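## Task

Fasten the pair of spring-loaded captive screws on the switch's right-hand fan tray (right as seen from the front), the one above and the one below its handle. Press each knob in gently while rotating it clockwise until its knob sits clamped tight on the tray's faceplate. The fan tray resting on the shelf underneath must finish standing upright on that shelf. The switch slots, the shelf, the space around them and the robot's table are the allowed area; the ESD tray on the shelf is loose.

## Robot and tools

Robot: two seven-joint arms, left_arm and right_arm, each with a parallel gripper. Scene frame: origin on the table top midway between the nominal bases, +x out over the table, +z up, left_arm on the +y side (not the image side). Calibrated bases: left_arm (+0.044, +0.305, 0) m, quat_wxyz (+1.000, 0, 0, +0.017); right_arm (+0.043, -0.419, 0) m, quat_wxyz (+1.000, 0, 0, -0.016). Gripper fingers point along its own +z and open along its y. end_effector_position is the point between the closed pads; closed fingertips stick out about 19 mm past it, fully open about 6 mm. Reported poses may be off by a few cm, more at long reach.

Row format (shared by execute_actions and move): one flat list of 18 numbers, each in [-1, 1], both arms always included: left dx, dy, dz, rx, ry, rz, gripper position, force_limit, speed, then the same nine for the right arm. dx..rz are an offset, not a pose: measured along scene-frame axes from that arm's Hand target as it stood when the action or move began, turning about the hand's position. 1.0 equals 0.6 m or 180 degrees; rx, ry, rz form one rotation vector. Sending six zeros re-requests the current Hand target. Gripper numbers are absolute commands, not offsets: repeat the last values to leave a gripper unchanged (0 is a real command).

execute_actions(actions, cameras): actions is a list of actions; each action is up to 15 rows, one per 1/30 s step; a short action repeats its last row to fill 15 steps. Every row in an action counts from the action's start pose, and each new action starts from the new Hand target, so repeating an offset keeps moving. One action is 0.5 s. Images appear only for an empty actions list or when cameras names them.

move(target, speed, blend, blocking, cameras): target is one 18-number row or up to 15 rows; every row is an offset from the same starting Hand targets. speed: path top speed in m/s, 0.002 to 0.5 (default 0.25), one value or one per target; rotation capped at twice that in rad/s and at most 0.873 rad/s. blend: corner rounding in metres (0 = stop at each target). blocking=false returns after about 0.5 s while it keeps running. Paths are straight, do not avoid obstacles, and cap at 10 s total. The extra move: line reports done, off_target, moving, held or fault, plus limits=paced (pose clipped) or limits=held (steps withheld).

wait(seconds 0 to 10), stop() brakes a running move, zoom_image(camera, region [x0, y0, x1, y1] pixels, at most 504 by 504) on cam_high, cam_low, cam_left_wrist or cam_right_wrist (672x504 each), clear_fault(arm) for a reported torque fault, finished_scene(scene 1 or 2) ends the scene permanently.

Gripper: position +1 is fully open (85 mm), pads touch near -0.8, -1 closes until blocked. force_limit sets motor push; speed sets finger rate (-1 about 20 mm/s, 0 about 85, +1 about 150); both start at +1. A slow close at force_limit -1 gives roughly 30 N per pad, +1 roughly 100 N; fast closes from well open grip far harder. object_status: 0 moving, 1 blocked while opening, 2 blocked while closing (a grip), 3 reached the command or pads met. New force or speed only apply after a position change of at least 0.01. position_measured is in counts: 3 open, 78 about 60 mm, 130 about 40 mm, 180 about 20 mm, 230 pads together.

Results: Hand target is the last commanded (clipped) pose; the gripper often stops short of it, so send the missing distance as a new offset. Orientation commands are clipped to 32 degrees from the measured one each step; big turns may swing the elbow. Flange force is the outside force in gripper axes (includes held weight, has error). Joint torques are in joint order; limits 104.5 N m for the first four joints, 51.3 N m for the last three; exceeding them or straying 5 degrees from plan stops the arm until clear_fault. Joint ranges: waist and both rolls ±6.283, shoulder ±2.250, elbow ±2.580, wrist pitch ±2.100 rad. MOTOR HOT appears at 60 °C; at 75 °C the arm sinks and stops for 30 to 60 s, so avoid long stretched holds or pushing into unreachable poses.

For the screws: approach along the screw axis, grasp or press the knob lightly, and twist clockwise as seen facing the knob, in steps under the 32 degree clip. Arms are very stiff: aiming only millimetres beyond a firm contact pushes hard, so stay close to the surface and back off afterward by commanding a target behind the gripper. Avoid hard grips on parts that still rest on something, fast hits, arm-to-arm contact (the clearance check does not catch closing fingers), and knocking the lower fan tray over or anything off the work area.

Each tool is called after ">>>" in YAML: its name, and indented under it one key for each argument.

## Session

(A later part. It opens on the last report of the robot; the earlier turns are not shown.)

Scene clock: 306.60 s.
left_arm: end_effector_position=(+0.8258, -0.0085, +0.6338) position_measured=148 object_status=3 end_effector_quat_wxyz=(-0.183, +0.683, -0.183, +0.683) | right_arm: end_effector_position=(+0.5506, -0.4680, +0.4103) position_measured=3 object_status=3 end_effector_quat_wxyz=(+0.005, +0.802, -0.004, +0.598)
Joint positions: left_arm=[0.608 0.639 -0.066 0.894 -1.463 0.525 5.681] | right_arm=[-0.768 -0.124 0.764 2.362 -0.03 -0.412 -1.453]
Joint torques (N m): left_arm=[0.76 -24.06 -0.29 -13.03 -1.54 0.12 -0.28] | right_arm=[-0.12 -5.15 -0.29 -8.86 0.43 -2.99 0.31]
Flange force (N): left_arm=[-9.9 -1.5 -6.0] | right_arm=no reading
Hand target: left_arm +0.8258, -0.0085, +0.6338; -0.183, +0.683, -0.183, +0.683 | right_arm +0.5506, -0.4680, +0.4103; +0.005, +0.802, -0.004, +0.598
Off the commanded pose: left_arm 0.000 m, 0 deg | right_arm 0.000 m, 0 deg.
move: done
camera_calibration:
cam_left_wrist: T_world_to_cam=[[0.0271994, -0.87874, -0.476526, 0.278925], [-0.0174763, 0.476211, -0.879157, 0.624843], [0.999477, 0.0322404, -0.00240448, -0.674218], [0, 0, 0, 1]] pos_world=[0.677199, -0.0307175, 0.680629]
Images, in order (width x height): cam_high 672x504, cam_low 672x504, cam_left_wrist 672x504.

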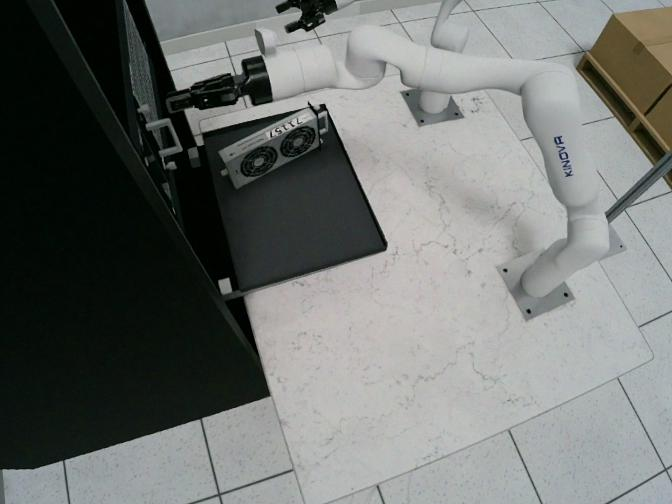

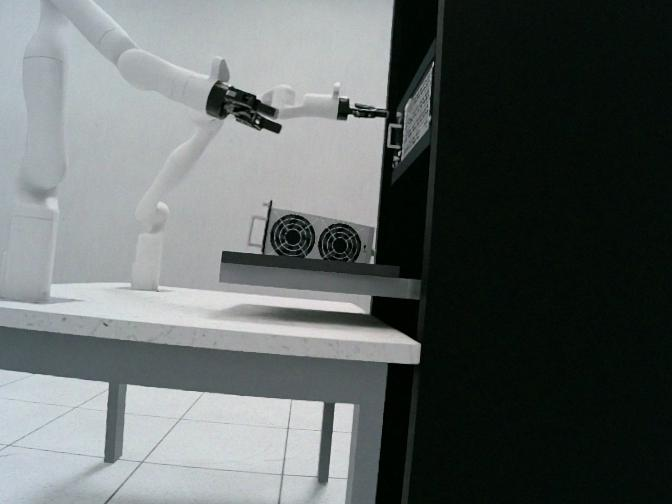

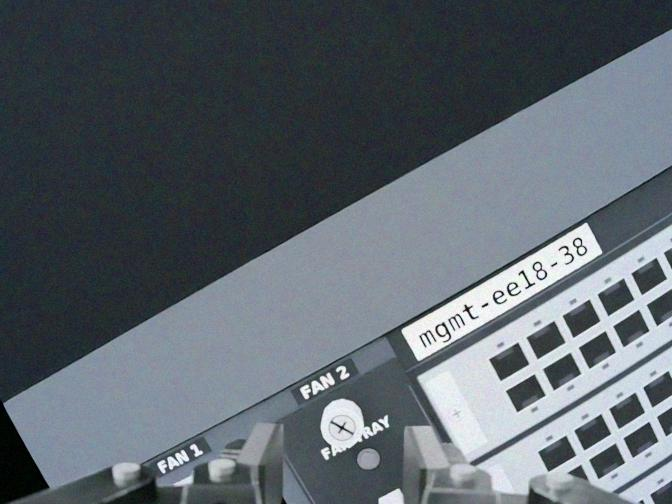

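>>> move:
  target:
    - [0.0583,0.001,0.002,0,0,0,-0.15,0,0, 0,0,0,0,0,0,1,1,1]
  speed: 0.06
  cameras: ["cam_left_wrist","cam_low","cam_high"]

>>> zoom_image:
  camera: "cam_left_wrist"
  region: [230, 340, 460, 504]

>>> zoom_image:
  camera: "cam_low"
  region: [370, 95, 420, 145]

>>> zoom_image:
  camera: "cam_high"
  region: [110, 70, 190, 150]

Scene clock: 333.30 s.
left_arm: end_effector_position=(+0.8608, -0.0079, +0.6350) position_measured=148 object_status=3 end_effector_quat_wxyz=(-0.183, +0.683, -0.183, +0.683) | right_arm: end_effector_position=(+0.5506, -0.4680, +0.4103) position_measured=3 object_status=3 end_effector_quat_wxyz=(+0.005, +0.802, -0.004, +0.598)
Joint positions: left_arm=[0.545 0.734 0.007 0.715 -1.363 0.53 5.515] | right_arm=[-0.768 -0.124 0.764 2.362 -0.03 -0.412 -1.453]
Joint torques (N m): left_arm=[0.75 -25.55 0.02 -13.02 -1.52 -0.39 -0.28] | right_arm=[-0.12 -5.13 -0.28 -8.86 0.46 -3.02 0.3]
Flange force (N): no reading
Hand target: left_arm +0.8608, -0.0079, +0.6350; -0.183, +0.683, -0.183, +0.683 | right_arm +0.5506, -0.4680, +0.4103; +0.005, +0.802, -0.004, +0.598
Off the commanded pose: left_arm 0.000 m, 0 deg | right_arm 0.000 m, 0 deg.
move: done
camera_calibration:
cam_left_wrist: T_world_to_cam=[[0.0271994, -0.878741, -0.476524, 0.279071], [-0.0174763, 0.476209, -0.879158, 0.626224], [0.999477, 0.0322404, -0.00240451, -0.709217], [0, 0, 0, 1]] pos_world=[0.712199, -0.0301175, 0.681829]
Images, in order (width x height): cam_high 672x504, cam_low 672x504, cam_left_wrist 672x504.

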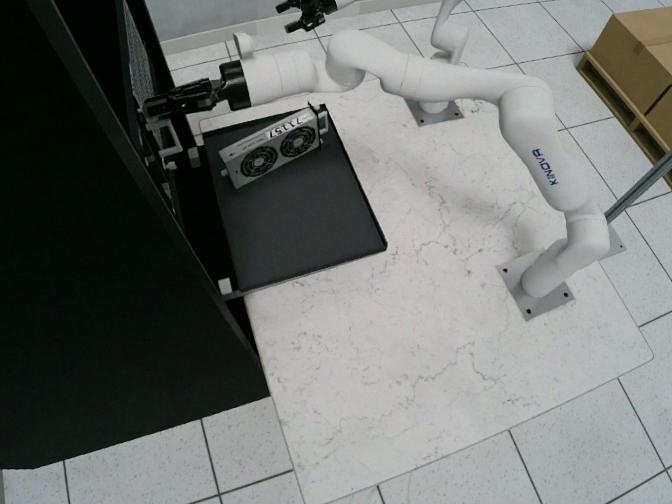

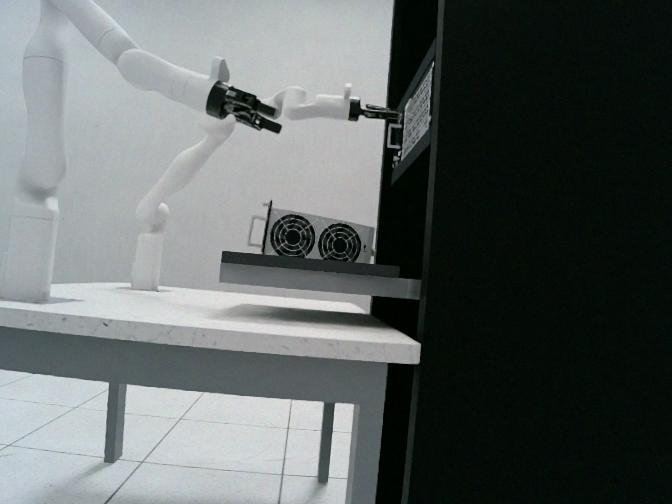

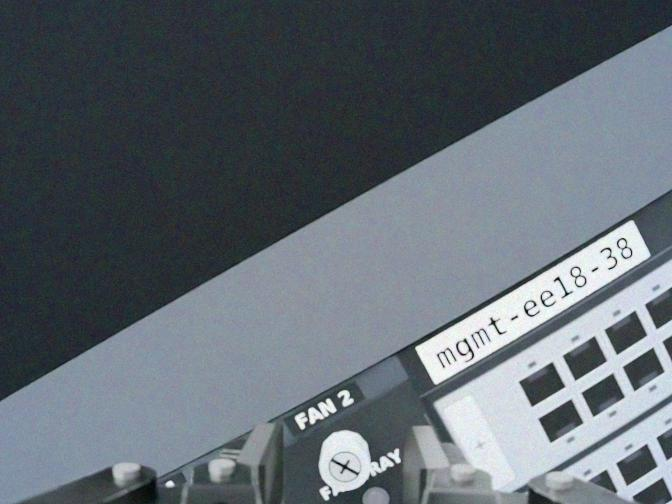

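Scaled by 2.191.

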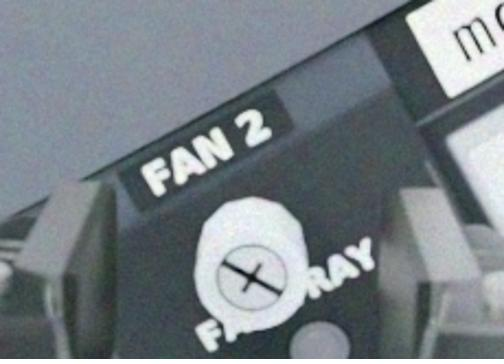

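Scaled by 10.080 from the camera's 672x504 image, which has a finer 960x720 frame.

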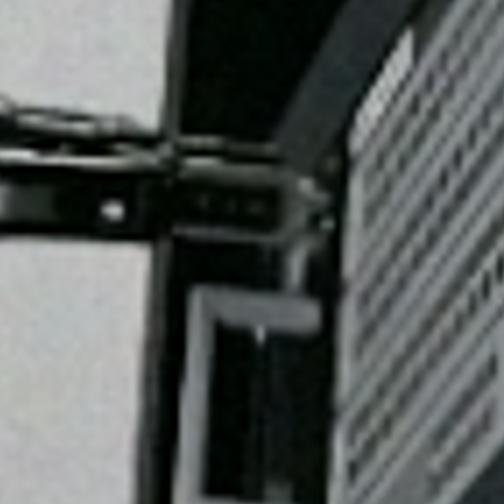

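Scaled by 6.300 from the camera's 672x504 image, which has a finer 960x720 frame.

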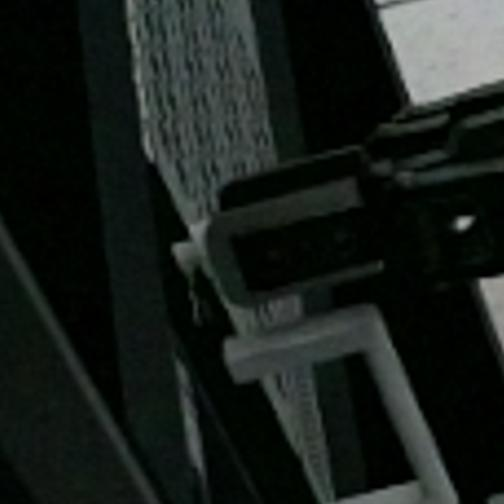

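>>> move:
  target: [0,0,0,0,0,0,-1,-1,-1, 0,0,0,0,0,0,1,1,1]
  cameras: ["cam_left_wrist","cam_low"]

>>> zoom_image:
  camera: "cam_left_wrist"
  region: [230, 340, 460, 504]

Scene clock: 343.33 s.
left_arm: end_effector_position=(+0.8608, -0.0079, +0.6349) position_measured=200 object_status=0 end_effector_quat_wxyz=(-0.183, +0.683, -0.183, +0.683) | right_arm: end_effector_position=(+0.5506, -0.4680, +0.4103) position_measured=3 object_status=3 end_effector_quat_wxyz=(+0.005, +0.802, -0.004, +0.598)
Joint positions: left_arm=[0.545 0.734 0.007 0.715 -1.363 0.53 5.515] | right_arm=[-0.768 -0.124 0.764 2.362 -0.03 -0.412 -1.453]
Joint torques (N m): left_arm=[-1.09 -25.76 -0.87 -13.45 -1.7 -0.01 -0.28] | right_arm=[-0.13 -5.12 -0.29 -8.87 0.45 -3.01 0.3]
Flange force (N): no reading
Hand target: left_arm +0.8608, -0.0079, +0.6350; -0.183, +0.683, -0.183, +0.683 | right_arm +0.5506, -0.4680, +0.4103; +0.005, +0.802, -0.004, +0.598
Off the commanded pose: left_arm 0.000 m, 0 deg | right_arm 0.000 m, 0 deg.
move: done
camera_calibration:
cam_left_wrist: T_world_to_cam=[[0.0270636, -0.878784, -0.476451, 0.279028], [-0.0175147, 0.476136, -0.879197, 0.626323], [0.99948, 0.0321392, -0.00250573, -0.70915], [0, 0, 0, 1]] pos_world=[0.7122, -0.0302175, 0.681828]
Images, in order (width x height): cam_low 672x504, cam_left_wrist 672x504.

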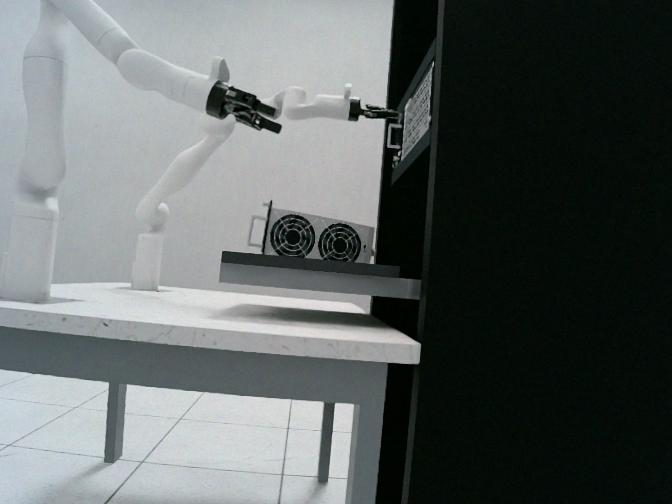

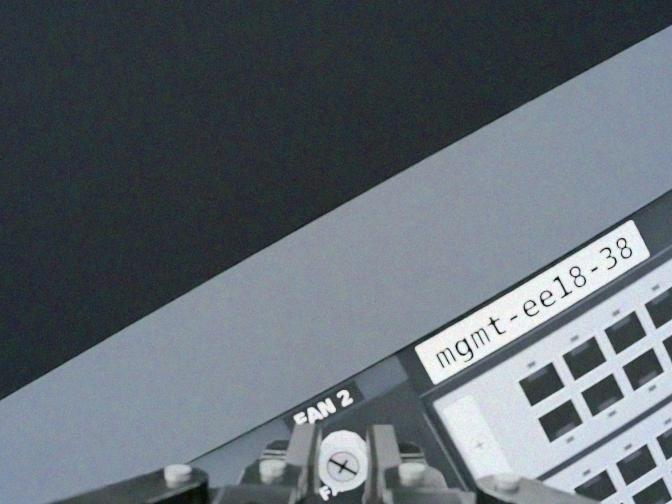

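Scaled by 2.191.

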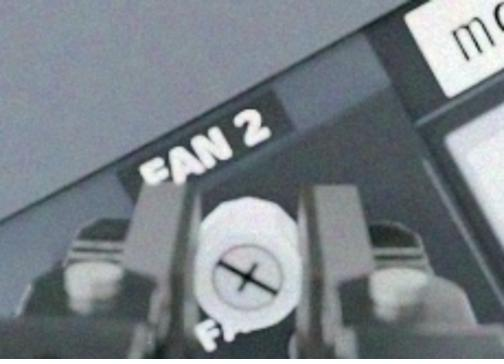

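>>> wait:
  seconds: 0.5
  cameras: ["cam_left_wrist"]

>>> zoom_image:
  camera: "cam_left_wrist"
  region: [230, 340, 460, 504]

Scene clock: 347.63 s.
left_arm: end_effector_position=(+0.8608, -0.0079, +0.6350) position_measured=200 object_status=2 end_effector_quat_wxyz=(-0.183, +0.683, -0.183, +0.683) | right_arm: end_effector_position=(+0.5506, -0.4680, +0.4103) position_measured=3 object_status=3 end_effector_quat_wxyz=(+0.005, +0.802, -0.004, +0.598)
Joint positions: left_arm=[0.545 0.734 0.007 0.715 -1.363 0.53 5.515] | right_arm=[-0.768 -0.124 0.764 2.362 -0.03 -0.412 -1.453]
Joint torques (N m): left_arm=[-1.08 -25.74 -0.87 -13.48 -1.7 -0.03 -0.29] | right_arm=[-0.12 -5.15 -0.29 -8.84 0.45 -3.03 0.32]
Flange force (N): no reading
Hand target: left_arm +0.8608, -0.0079, +0.6350; -0.183, +0.683, -0.183, +0.683 | right_arm +0.5506, -0.4680, +0.4103; +0.005, +0.802, -0.004, +0.598
Tool commands: left_gripper/position=-1.0 left_gripper/force_limit=-1.0 left_gripper/speed=-1.0 right_gripper/position=+1.0 right_gripper/force_limit=+1.0 right_gripper/speed=+1.0
Off the commanded pose: left_arm 0.000 m, 0 deg | right_arm 0.000 m, 0 deg.
wait: 0.50 s; at rest from the start
camera_calibration:
cam_left_wrist: T_world_to_cam=[[0.0271994, -0.878741, -0.476524, 0.279071], [-0.0174763, 0.476209, -0.879158, 0.626224], [0.999477, 0.0322404, -0.00240451, -0.709217], [0, 0, 0, 1]] pos_world=[0.712199, -0.0301175, 0.681829]
Images, in order (width x height): cam_left_wrist 672x504.

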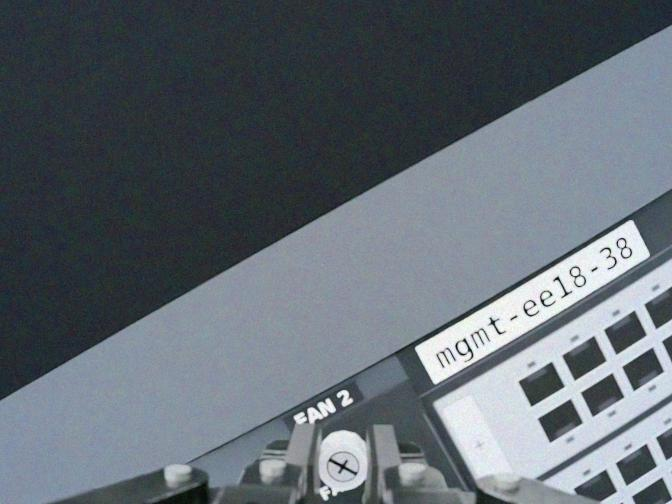

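Scaled by 2.191.

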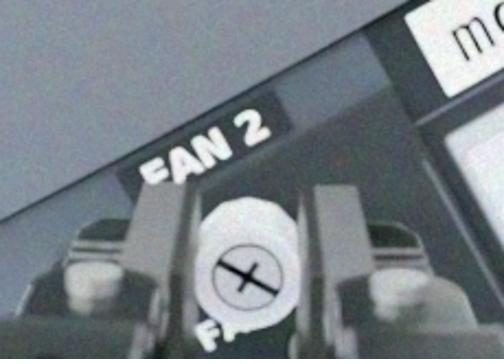

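>>> move:
  target: [0.005,0,0,0,0,0,-1,-1,-1, 0,0,0,0,0,0,1,1,1]
  speed: 0.03
  cameras: ["cam_left_wrist"]

>>> zoom_image:
  camera: "cam_left_wrist"
  region: [230, 340, 460, 504]

Scene clock: 357.10 s.
left_arm: end_effector_position=(+0.8637, -0.0080, +0.6350) position_measured=200 object_status=2 end_effector_quat_wxyz=(-0.183, +0.683, -0.183, +0.683) | right_arm: end_effector_position=(+0.5506, -0.4680, +0.4103) position_measured=3 object_status=3 end_effector_quat_wxyz=(+0.005, +0.802, -0.004, +0.598)
Joint positions: left_arm=[0.54 0.743 0.015 0.698 -1.355 0.532 5.5] | right_arm=[-0.768 -0.124 0.764 2.362 -0.03 -0.412 -1.453]
Joint torques (N m): left_arm=[-6.38 -20.97 -2.61 -15.7 -2.41 -2.14 -0.3] | right_arm=[-0.11 -5.13 -0.33 -8.85 0.44 -3.01 0.34]
Flange force (N): no reading
Hand target: left_arm +0.8638, -0.0079, +0.6349; -0.183, +0.683, -0.183, +0.683 | right_arm +0.5506, -0.4680, +0.4103; +0.005, +0.802, -0.004, +0.598
Off the commanded pose: left_arm 0.000 m, 0 deg | right_arm 0.000 m, 0 deg.
move: done
camera_calibration:
cam_left_wrist: T_world_to_cam=[[0.0271994, -0.878741, -0.476524, 0.278904], [-0.0174763, 0.476209, -0.879158, 0.626322], [0.999477, 0.0322404, -0.00240451, -0.712112], [0, 0, 0, 1]] pos_world=[0.715099, -0.0302175, 0.681829]
Images, in order (width x height): cam_left_wrist 672x504.

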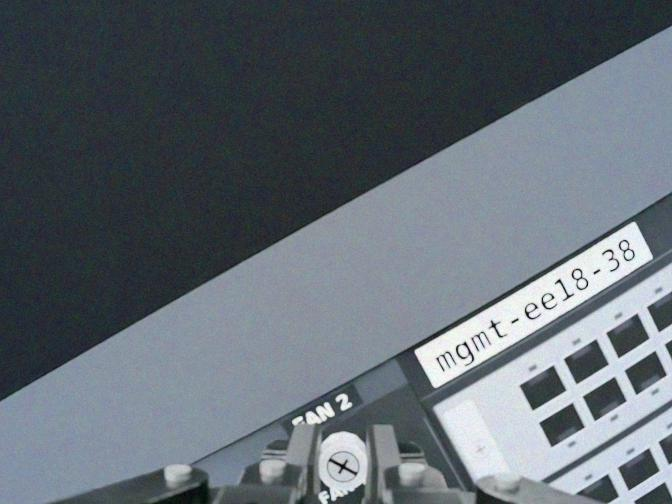

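Scaled by 2.191.

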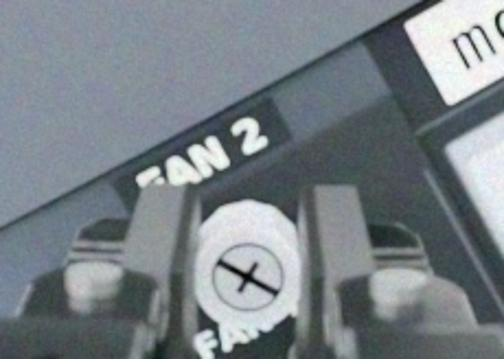

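>>> move:
  target: [0,0,0,0.8,0,0,-1,-1,-1, 0,0,0,0,0,0,1,1,1]
  speed: 0.45
  cameras: ["cam_left_wrist","cam_low"]

>>> zoom_image:
  camera: "cam_left_wrist"
  region: [230, 340, 460, 504]

>>> zoom_image:
  camera: "cam_low"
  region: [370, 95, 420, 145]

Scene clock: 378.90 s.
left_arm: end_effector_position=(+0.8638, -0.0079, +0.6350) position_measured=200 object_status=2 end_effector_quat_wxyz=(+0.707, -0.037, +0.706, -0.037) | right_arm: end_effector_position=(+0.5506, -0.4680, +0.4103) position_measured=3 object_status=3 end_effector_quat_wxyz=(+0.005, +0.802, -0.004, +0.598)
Joint positions: left_arm=[0.487 0.745 0.169 0.707 -1.493 0.574 3.017] | right_arm=[-0.768 -0.124 0.764 2.362 -0.03 -0.412 -1.453]
Joint torques (N m): left_arm=[-4.73 -21.69 -1.34 -16.85 -2.92 -3.01 -0.33] | right_arm=[-0.11 -5.13 -0.28 -8.86 0.48 -3.04 0.31]
Flange force (N): no reading
Hand target: left_arm +0.8638, -0.0079, +0.6350; +0.707, -0.037, +0.706, -0.037 | right_arm +0.5506, -0.4680, +0.4103; +0.005, +0.802, -0.004, +0.598
Off the commanded pose: left_arm 0.000 m, 0 deg | right_arm 0.000 m, 0 deg.
move: done
camera_calibration:
cam_left_wrist: T_world_to_cam=[[0.0272005, 0.991008, -0.131006, 0.074351], [-0.017501, 0.131507, 0.991161, -0.56399], [0.999477, -0.0246674, 0.0209207, -0.727473], [0, 0, 0, 1]] pos_world=[0.715199, -0.017459, 0.583964]
Images, in order (width x height): cam_low 672x504, cam_left_wrist 672x504.

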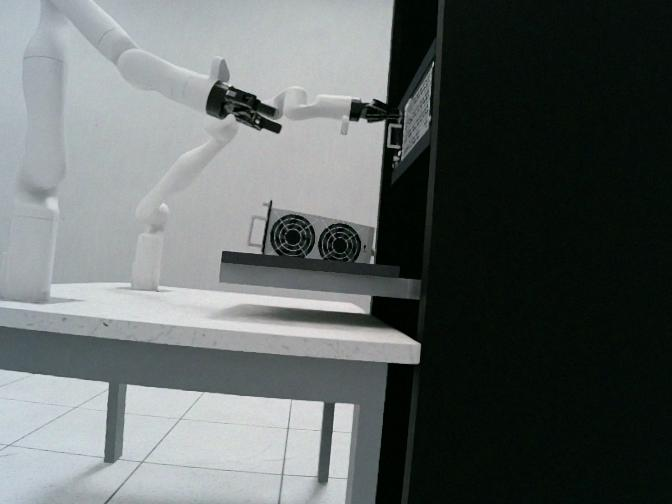

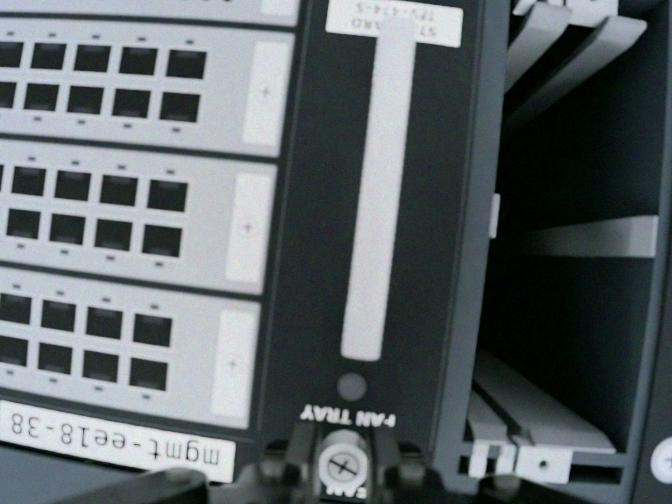

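Scaled by 2.191.

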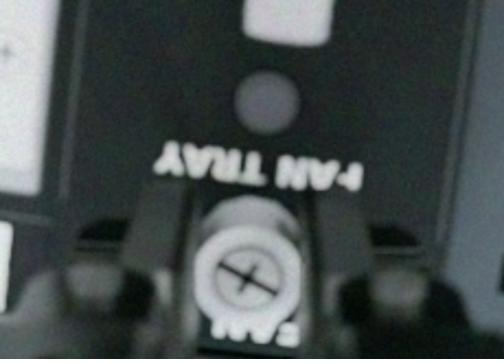

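Scaled by 10.080 from the camera's 672x504 image, which has a finer 960x720 frame.

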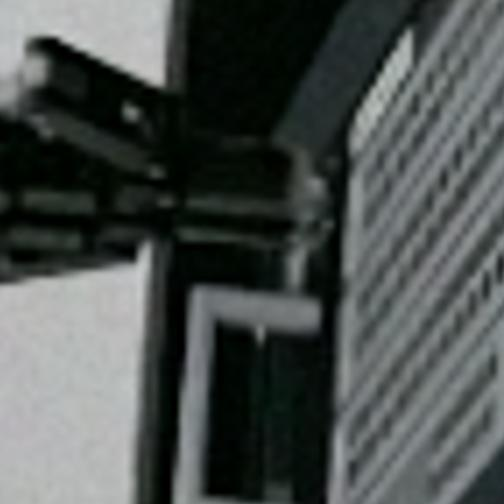

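>>> move:
  target:
    - [0,0,0,0.7222,0,0,-1,-1,-1, 0,0,0,0,0,0,1,1,1]
    - [0,0,0,-0.5556,0,0,-1,-1,-1, 0,0,0,0,0,0,1,1,1]
  speed: 0.45
  cameras: ["cam_left_wrist","cam_low"]

>>> zoom_image:
  camera: "cam_left_wrist"
  region: [230, 340, 460, 504]

>>> zoom_image:
  camera: "cam_low"
  region: [370, 95, 420, 145]

Scene clock: 395.83 s.
left_arm: end_effector_position=(+0.8638, -0.0079, +0.6349) position_measured=200 object_status=2 end_effector_quat_wxyz=(-0.426, +0.565, -0.425, +0.565) | right_arm: end_effector_position=(+0.5506, -0.4680, +0.4103) position_measured=3 object_status=3 end_effector_quat_wxyz=(+0.005, +0.802, -0.004, +0.598)
Joint positions: left_arm=[0.446 0.753 0.296 0.706 -1.588 0.618 -1.517] | right_arm=[-0.768 -0.124 0.764 2.362 -0.03 -0.412 -1.453]
Joint torques (N m): left_arm=[-3.01 -25.85 -0.38 -14.76 -2.43 -0.25 -0.24] | right_arm=[-0.13 -5.09 -0.29 -8.88 0.45 -3 0.33]
Flange force (N): left_arm=[-10.0 10.3 -18.9] | right_arm=no reading
Hand target: left_arm +0.8638, -0.0079, +0.6349; -0.426, +0.565, -0.425, +0.565 | right_arm +0.5506, -0.4680, +0.4103; +0.005, +0.802, -0.004, +0.598
Off the commanded pose: left_arm 0.000 m, 0 deg | right_arm 0.000 m, 0 deg.
move: done
camera_calibration:
cam_left_wrist: T_world_to_cam=[[0.0271239, -0.301246, -0.953161, 0.58622], [-0.0175051, 0.953222, -0.301764, 0.263488], [0.999479, 0.0248702, 0.0205818, -0.726867], [0, 0, 0, 1]] pos_world=[0.7152, -0.0564887, 0.653233]
Images, in order (width x height): cam_low 672x504, cam_left_wrist 672x504.

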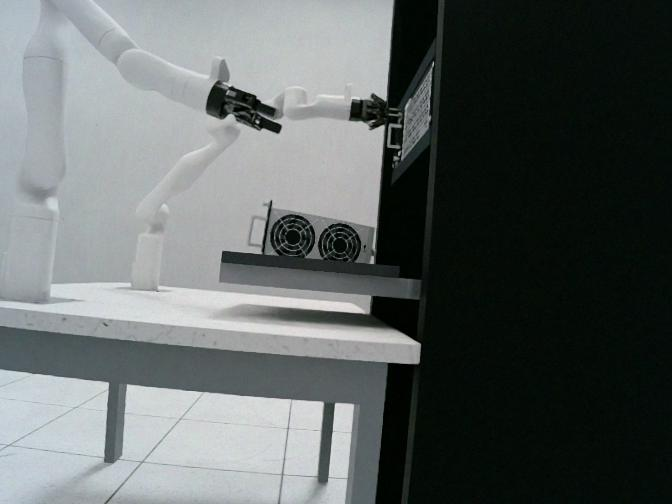

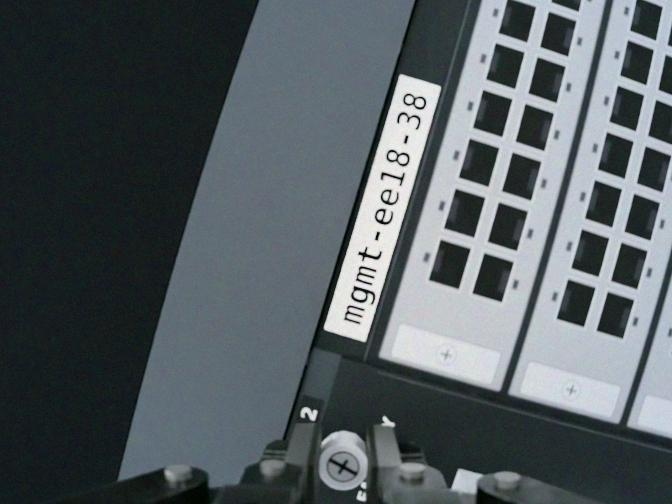

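Scaled by 2.191.

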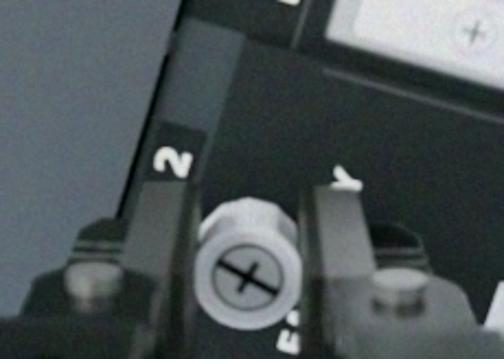

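Scaled by 10.080 from the camera's 672x504 image, which has a finer 960x720 frame.

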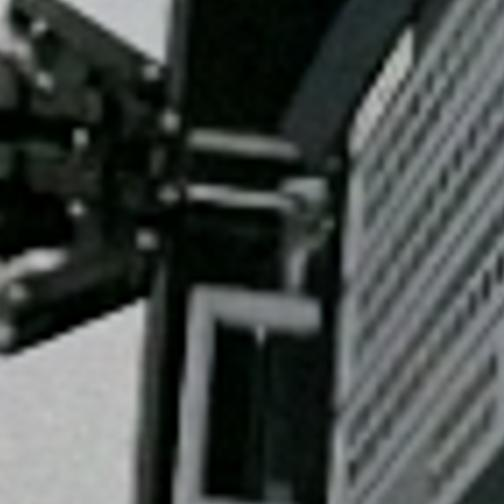

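>>> move:
  target:
    - [0.001,0,-0.001,0.7222,0,0,-1,-1,-1, 0,0,0,0,0,0,1,1,1]
    - [0.002,0,-0.001,-0.5556,0,0,-1,-1,-1, 0,0,0,0,0,0,1,1,1]
  speed: 0.45
  cameras: ["cam_left_wrist","cam_low"]

>>> zoom_image:
  camera: "cam_left_wrist"
  region: [230, 340, 460, 504]

>>> zoom_image:
  camera: "cam_low"
  region: [370, 95, 420, 145]

Scene clock: 426.77 s.
left_arm: end_effector_position=(+0.8650, -0.0079, +0.6344) position_measured=200 object_status=2 end_effector_quat_wxyz=(+0.159, +0.689, +0.159, +0.688) | right_arm: end_effector_position=(+0.5506, -0.4680, +0.4103) position_measured=3 object_status=3 end_effector_quat_wxyz=(+0.005, +0.802, -0.004, +0.598)
Joint positions: left_arm=[0.431 0.759 0.339 0.702 -1.613 0.629 -6.062] | right_arm=[-0.768 -0.124 0.764 2.362 -0.03 -0.412 -1.453]
Joint torques (N m): left_arm=[-5.65 -17.79 -0.99 -14.85 -2.61 -2.86 -0.35] | right_arm=[-0.13 -5.11 -0.28 -8.84 0.47 -3.02 0.32]
Flange force (N): left_arm=[-7.1 -18.5 -46.4] | right_arm=no reading
Hand target: left_arm +0.8650, -0.0079, +0.6344; +0.159, +0.689, +0.159, +0.688 | right_arm +0.5506, -0.4680, +0.4103; +0.005, +0.802, -0.004, +0.598
Off the commanded pose: left_arm 0.000 m, 0 deg | right_arm 0.000 m, 0 deg.
move: done
camera_calibration:
cam_left_wrist: T_world_to_cam=[[0.0270938, -0.886296, 0.462326, -0.31693], [-0.017528, -0.462845, -0.886266, 0.622909], [0.999479, 0.0159087, -0.0280753, -0.697257], [0, 0, 0, 1]] pos_world=[0.7164, 0.0185086, 0.679012]
Images, in order (width x height): cam_low 672x504, cam_left_wrist 672x504.

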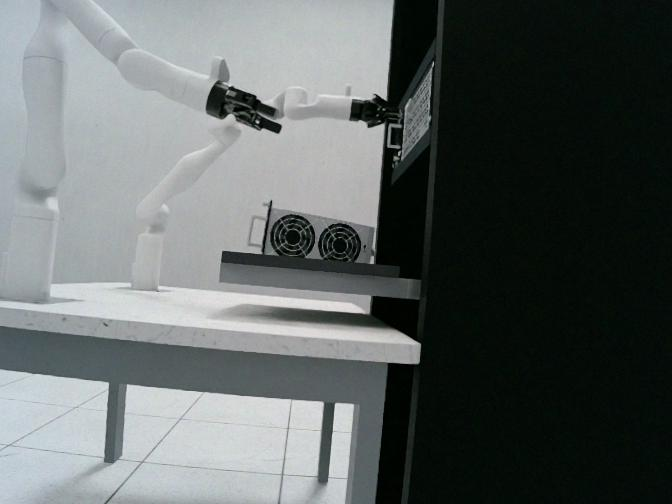

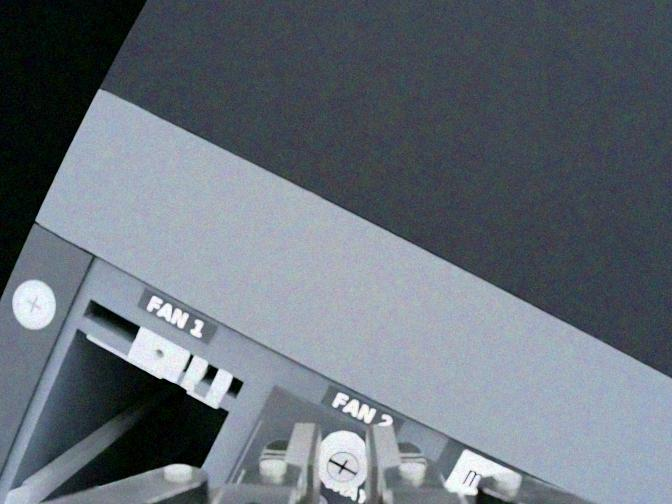

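Scaled by 2.191.

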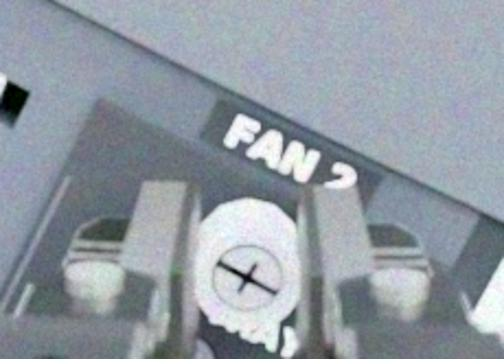

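Scaled by 10.080 from the camera's 672x504 image, which has a finer 960x720 frame.

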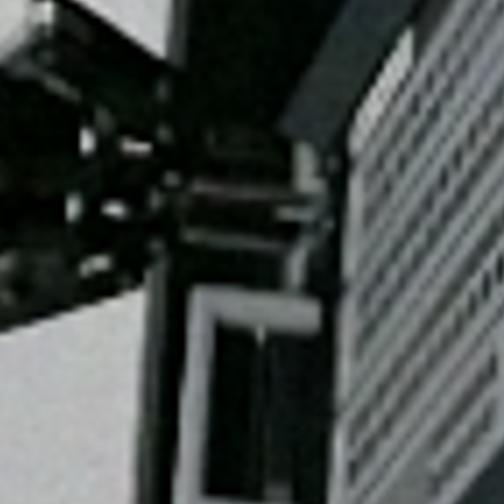

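>>> move:
  target: [0,0,0,0,0,0,-0.35,-1,-1, 0,0,0,0,0,0,1,1,1]
  cameras: ["cam_left_wrist","cam_low"]

>>> zoom_image:
  camera: "cam_left_wrist"
  region: [230, 340, 460, 504]

>>> zoom_image:
  camera: "cam_low"
  region: [370, 95, 420, 145]

Scene clock: 437.47 s.
left_arm: end_effector_position=(+0.8650, -0.0079, +0.6343) position_measured=173 object_status=0 end_effector_quat_wxyz=(+0.159, +0.690, +0.159, +0.688) | right_arm: end_effector_position=(+0.5506, -0.4680, +0.4103) position_measured=3 object_status=3 end_effector_quat_wxyz=(+0.005, +0.802, -0.004, +0.598)
Joint positions: left_arm=[0.431 0.759 0.339 0.702 -1.613 0.629 -6.062] | right_arm=[-0.768 -0.124 0.764 2.362 -0.03 -0.412 -1.453]
Joint torques (N m): left_arm=[0.76 -25.72 1.41 -12.45 -1.82 -0.36 -0.34] | right_arm=[-0.12 -5.15 -0.31 -8.86 0.48 -3.03 0.29]
Flange force (N): left_arm=[-4.9 -10.7 -9.3] | right_arm=no reading
Hand target: left_arm +0.8650, -0.0079, +0.6344; +0.159, +0.689, +0.159, +0.688 | right_arm +0.5506, -0.4680, +0.4103; +0.005, +0.802, -0.004, +0.598
Off the commanded pose: left_arm 0.000 m, 0 deg | right_arm 0.000 m, 0 deg.
move: done
camera_calibration:
cam_left_wrist: T_world_to_cam=[[0.02714, -0.886295, 0.462325, -0.316963], [-0.0176166, -0.462847, -0.886263, 0.622971], [0.999476, 0.0159086, -0.0281752, -0.697187], [0, 0, 0, 1]] pos_world=[0.716399, 0.0185086, 0.679012]
Images, in order (width x height): cam_low 672x504, cam_left_wrist 672x504.

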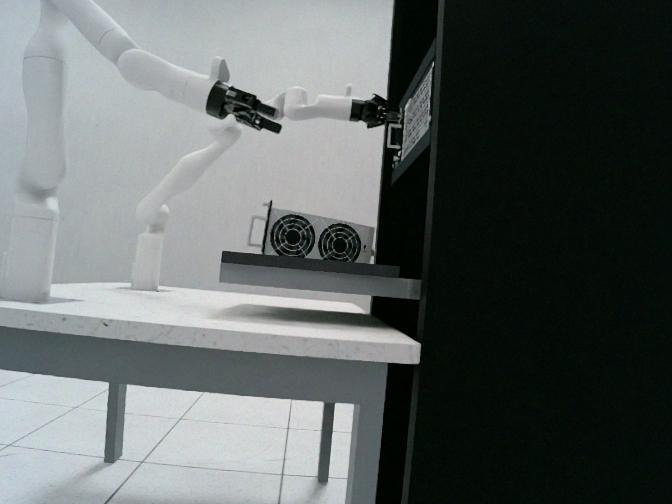

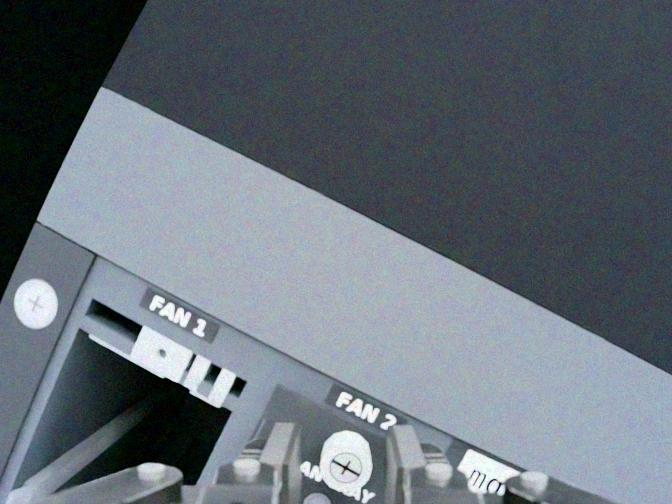

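Scaled by 2.191.

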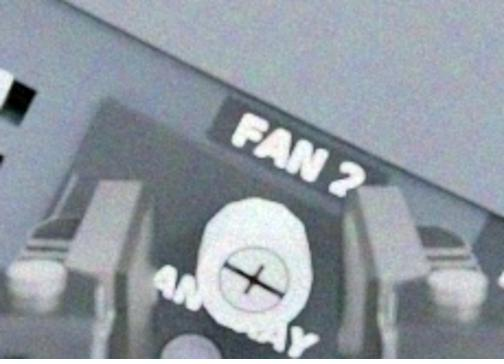

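Scaled by 10.080 from the camera's 672x504 image, which has a finer 960x720 frame.

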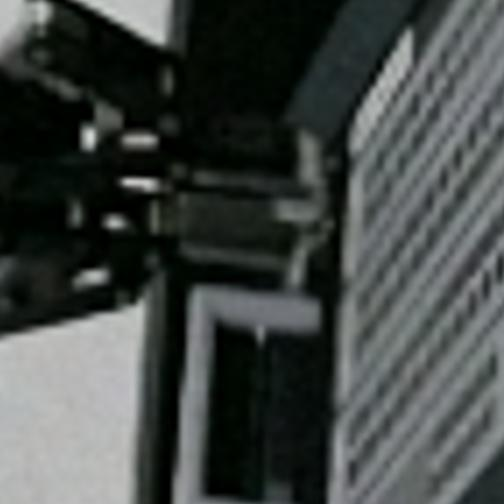

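>>> move:
  target:
    - [-0.0653,0,0,0,0,0,-0.15,0,0, 0,0,0,0,0,0,1,1,1]
    - [-0.0653,0,0,-0.9222,0,0,-0.15,0,0, 0,0,0,0,0,0,1,1,1]
    - [-0.0653,0,0,0.1556,0,0,-0.15,0,0, 0,0,0,0,0,0,1,1,1]
  speed: [0.1,0.45,0.45]
  cameras: ["cam_left_wrist","cam_low"]

>>> zoom_image:
  camera: "cam_left_wrist"
  region: [230, 340, 460, 504]

>>> zoom_image:
  camera: "cam_low"
  region: [370, 95, 420, 145]

Scene clock: 459.23 s.
left_arm: end_effector_position=(+0.8258, -0.0079, +0.6343) position_measured=148 object_status=3 end_effector_quat_wxyz=(-0.012, +0.708, -0.012, +0.706) | right_arm: end_effector_position=(+0.5506, -0.4680, +0.4103) position_measured=3 object_status=3 end_effector_quat_wxyz=(+0.005, +0.802, -0.004, +0.598)
Joint positions: left_arm=[0.402 0.659 0.414 0.907 -1.762 0.693 -0.108] | right_arm=[-0.768 -0.124 0.764 2.362 -0.03 -0.412 -1.453]
Joint torques (N m): left_arm=[0.76 -24.04 1.97 -12.37 -2 0.12 -0.32] | right_arm=[-0.1 -5.12 -0.3 -8.86 0.46 -3.02 0.32]
Flange force (N): left_arm=[-7.4 -6.0 -6.1] | right_arm=no reading
Hand target: left_arm +0.8258, -0.0079, +0.6343; -0.012, +0.708, -0.012, +0.706 | right_arm +0.5506, -0.4680, +0.4103; +0.005, +0.802, -0.004, +0.598
Off the commanded pose: left_arm 0.000 m, 0 deg | right_arm 0.000 m, 0 deg.
move: done
camera_calibration:
cam_left_wrist: T_world_to_cam=[[0.0272078, -0.999597, -0.00806877, -0.0183776], [-0.0175767, 0.00759213, -0.999817, 0.697981], [0.999475, 0.0273446, -0.0173631, -0.664779], [0, 0, 0, 1]] pos_world=[0.677199, -0.0054912, 0.686163]
Images, in order (width x height): cam_low 672x504, cam_left_wrist 672x504.

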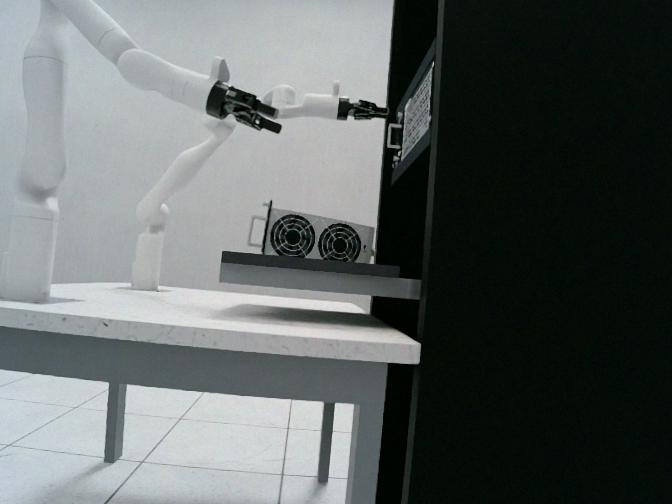

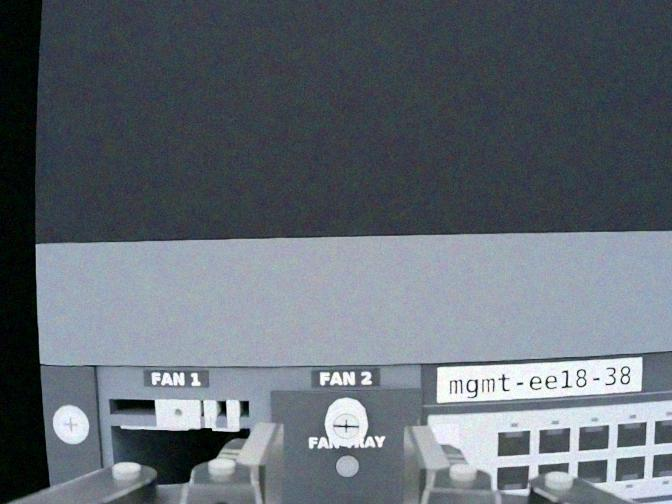

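Scaled by 2.191.

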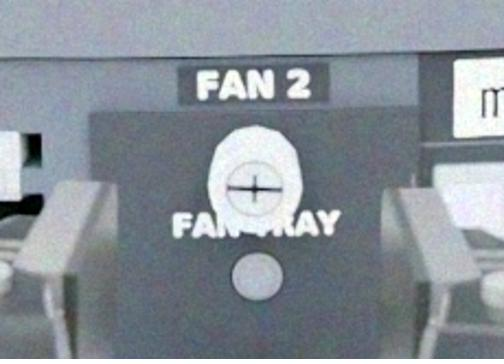

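Scaled by 10.080 from the camera's 672x504 image, which has a finer 960x720 frame.

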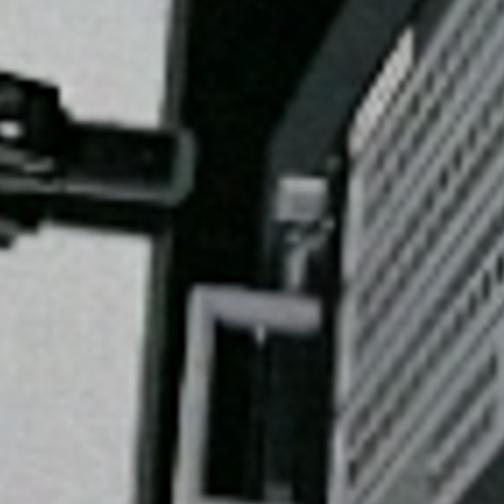

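>>> zoom_image:
  camera: "cam_low"
  region: [330, 80, 430, 180]

>>> zoom_image:
  camera: "cam_low"
  region: [385, 105, 415, 135]

>>> zoom_image:
  camera: "cam_low"
  region: [380, 145, 410, 175]

Scaled by 5.040 from the camera's 672x504 image, which has a finer 960x720 frame.

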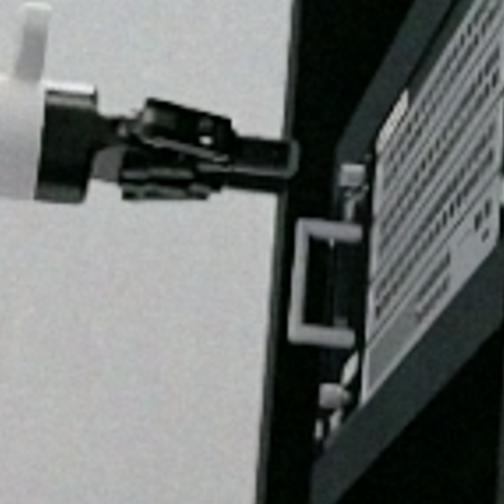

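Scaled by 16.800 from the camera's 672x504 image, which has a finer 960x720 frame.

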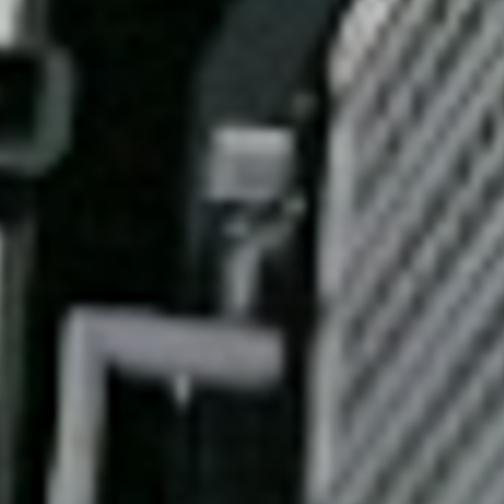

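Scaled by 16.800 from the camera's 672x504 image, which has a finer 960x720 frame.

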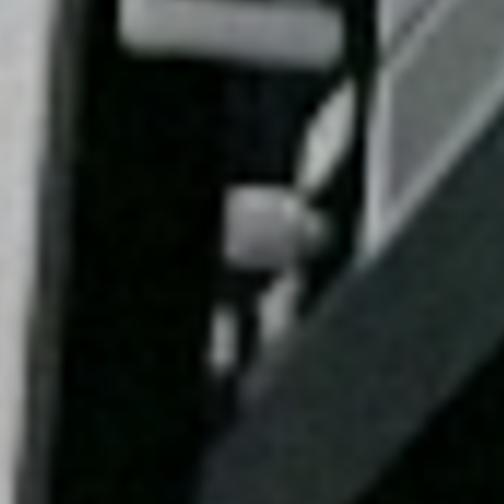

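>>> move:
  target:
    - [0,0,0,-0.9222,0,0,-0.15,0,0, 0,0,0,0,0,0,1,1,1]
    - [0,0,0,0.1556,0,0,-0.15,0,0, 0,0,0,0,0,0,1,1,1]
    - [0.0653,0,0,0.1556,0,0,-0.15,0,0, 0,0,0,0,0,0,1,1,1]
  speed: [0.45,0.45,0.08]
  cameras: []

>>> move:
  target:
    - [0,0,0,0,0,0,-1,-1,-1, 0,0,0,0,0,0,1,1,1]
    - [0,0,0,0.7222,0,0,-1,-1,-1, 0,0,0,0,0,0,1,1,1]
  speed: 0.45
  cameras: ["cam_left_wrist","cam_low"]

>>> zoom_image:
  camera: "cam_left_wrist"
  region: [230, 340, 460, 504]

Scene clock: 512.83 s.
left_arm: end_effector_position=(+0.8650, -0.0079, +0.6344) position_measured=148 object_status=3 end_effector_quat_wxyz=(-0.183, +0.683, -0.183, +0.683) | right_arm: end_effector_position=(+0.5506, -0.4680, +0.4103) position_measured=3 object_status=3 end_effector_quat_wxyz=(+0.005, +0.802, -0.004, +0.598)
Joint positions: left_arm=[0.298 0.824 0.811 0.712 -1.954 0.785 5.496] | right_arm=[-0.768 -0.124 0.764 2.362 -0.03 -0.412 -1.453]
Joint torques (N m): left_arm=[0.79 -25.73 3.41 -10.37 -2.1 -0.46 -0.29] | right_arm=[-0.12 -5.1 -0.3 -8.85 0.46 -3.04 0.28]
Flange force (N): left_arm=[-10.7 -1.9 -8.5] | right_arm=no reading
Hand target: left_arm +0.8650, -0.0079, +0.6343; -0.183, +0.683, -0.183, +0.683 | right_arm +0.5506, -0.4680, +0.4103; +0.005, +0.802, -0.004, +0.598
Off the commanded pose: left_arm 0.000 m, 0 deg | right_arm 0.000 m, 0 deg.
move: done
No camera images: "cameras" was empty.

Scene clock: 517.20 s.
left_arm: end_effector_position=(+0.8650, -0.0079, +0.6344) position_measured=199 object_status=2 end_effector_quat_wxyz=(+0.697, -0.123, +0.696, -0.123) | right_arm: end_effector_position=(+0.5506, -0.4680, +0.4103) position_measured=3 object_status=3 end_effector_quat_wxyz=(+0.005, +0.802, -0.004, +0.598)
Joint positions: left_arm=[0.342 0.793 0.633 0.714 -1.835 0.723 3.257] | right_arm=[-0.768 -0.124 0.764 2.362 -0.03 -0.412 -1.453]
Joint torques (N m): left_arm=[-0.19 -25.61 2.2 -8.13 -0.52 3.4 -0.33] | right_arm=[-0.11 -5.15 -0.27 -8.84 0.43 -3.03 0.3]
Flange force (N): left_arm=[0.2 -1.8 12.7] | right_arm=no reading
Hand target: left_arm +0.8650, -0.0079, +0.6344; +0.697, -0.123, +0.696, -0.123 | right_arm +0.5506, -0.4680, +0.4103; +0.005, +0.802, -0.004, +0.598
Off the commanded pose: left_arm 0.000 m, 0 deg | right_arm 0.000 m, 0 deg.
move: done
camera_calibration:
cam_left_wrist: T_world_to_cam=[[0.0271856, 0.92986, -0.366908, 0.223444], [-0.0176378, 0.367433, 0.929883, -0.522561], [0.999475, -0.018808, 0.0263895, -0.732074], [0, 0, 0, 1]] pos_world=[0.716399, -0.0295343, 0.587223]
Images, in order (width x height): cam_low 672x504, cam_left_wrist 672x504.

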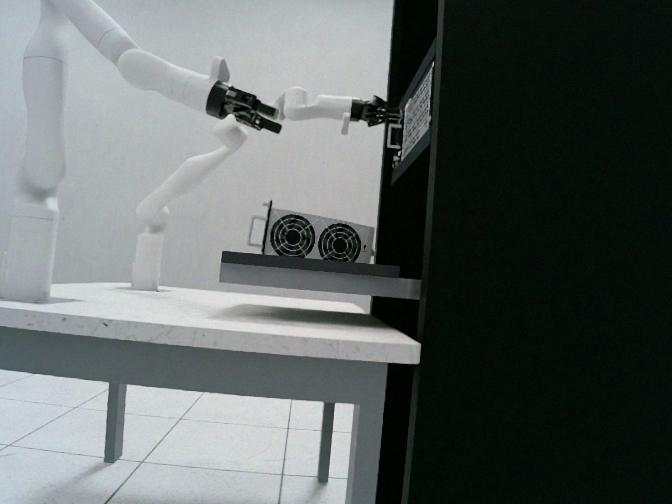

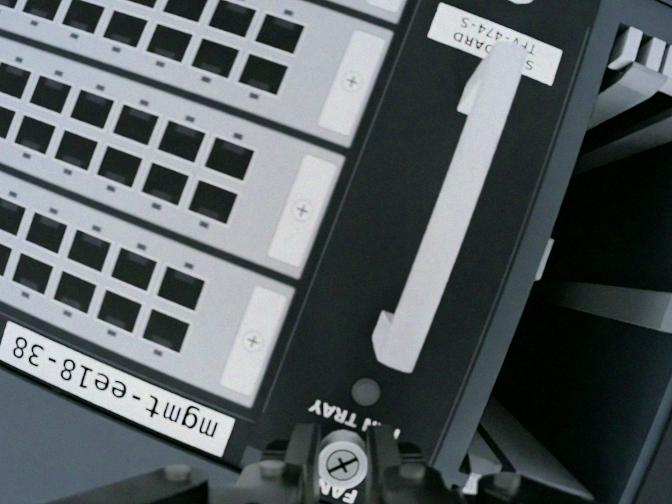

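Scaled by 2.191.

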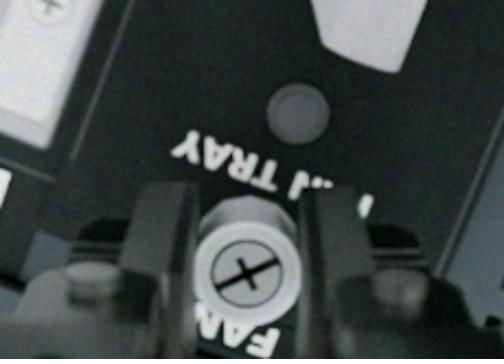

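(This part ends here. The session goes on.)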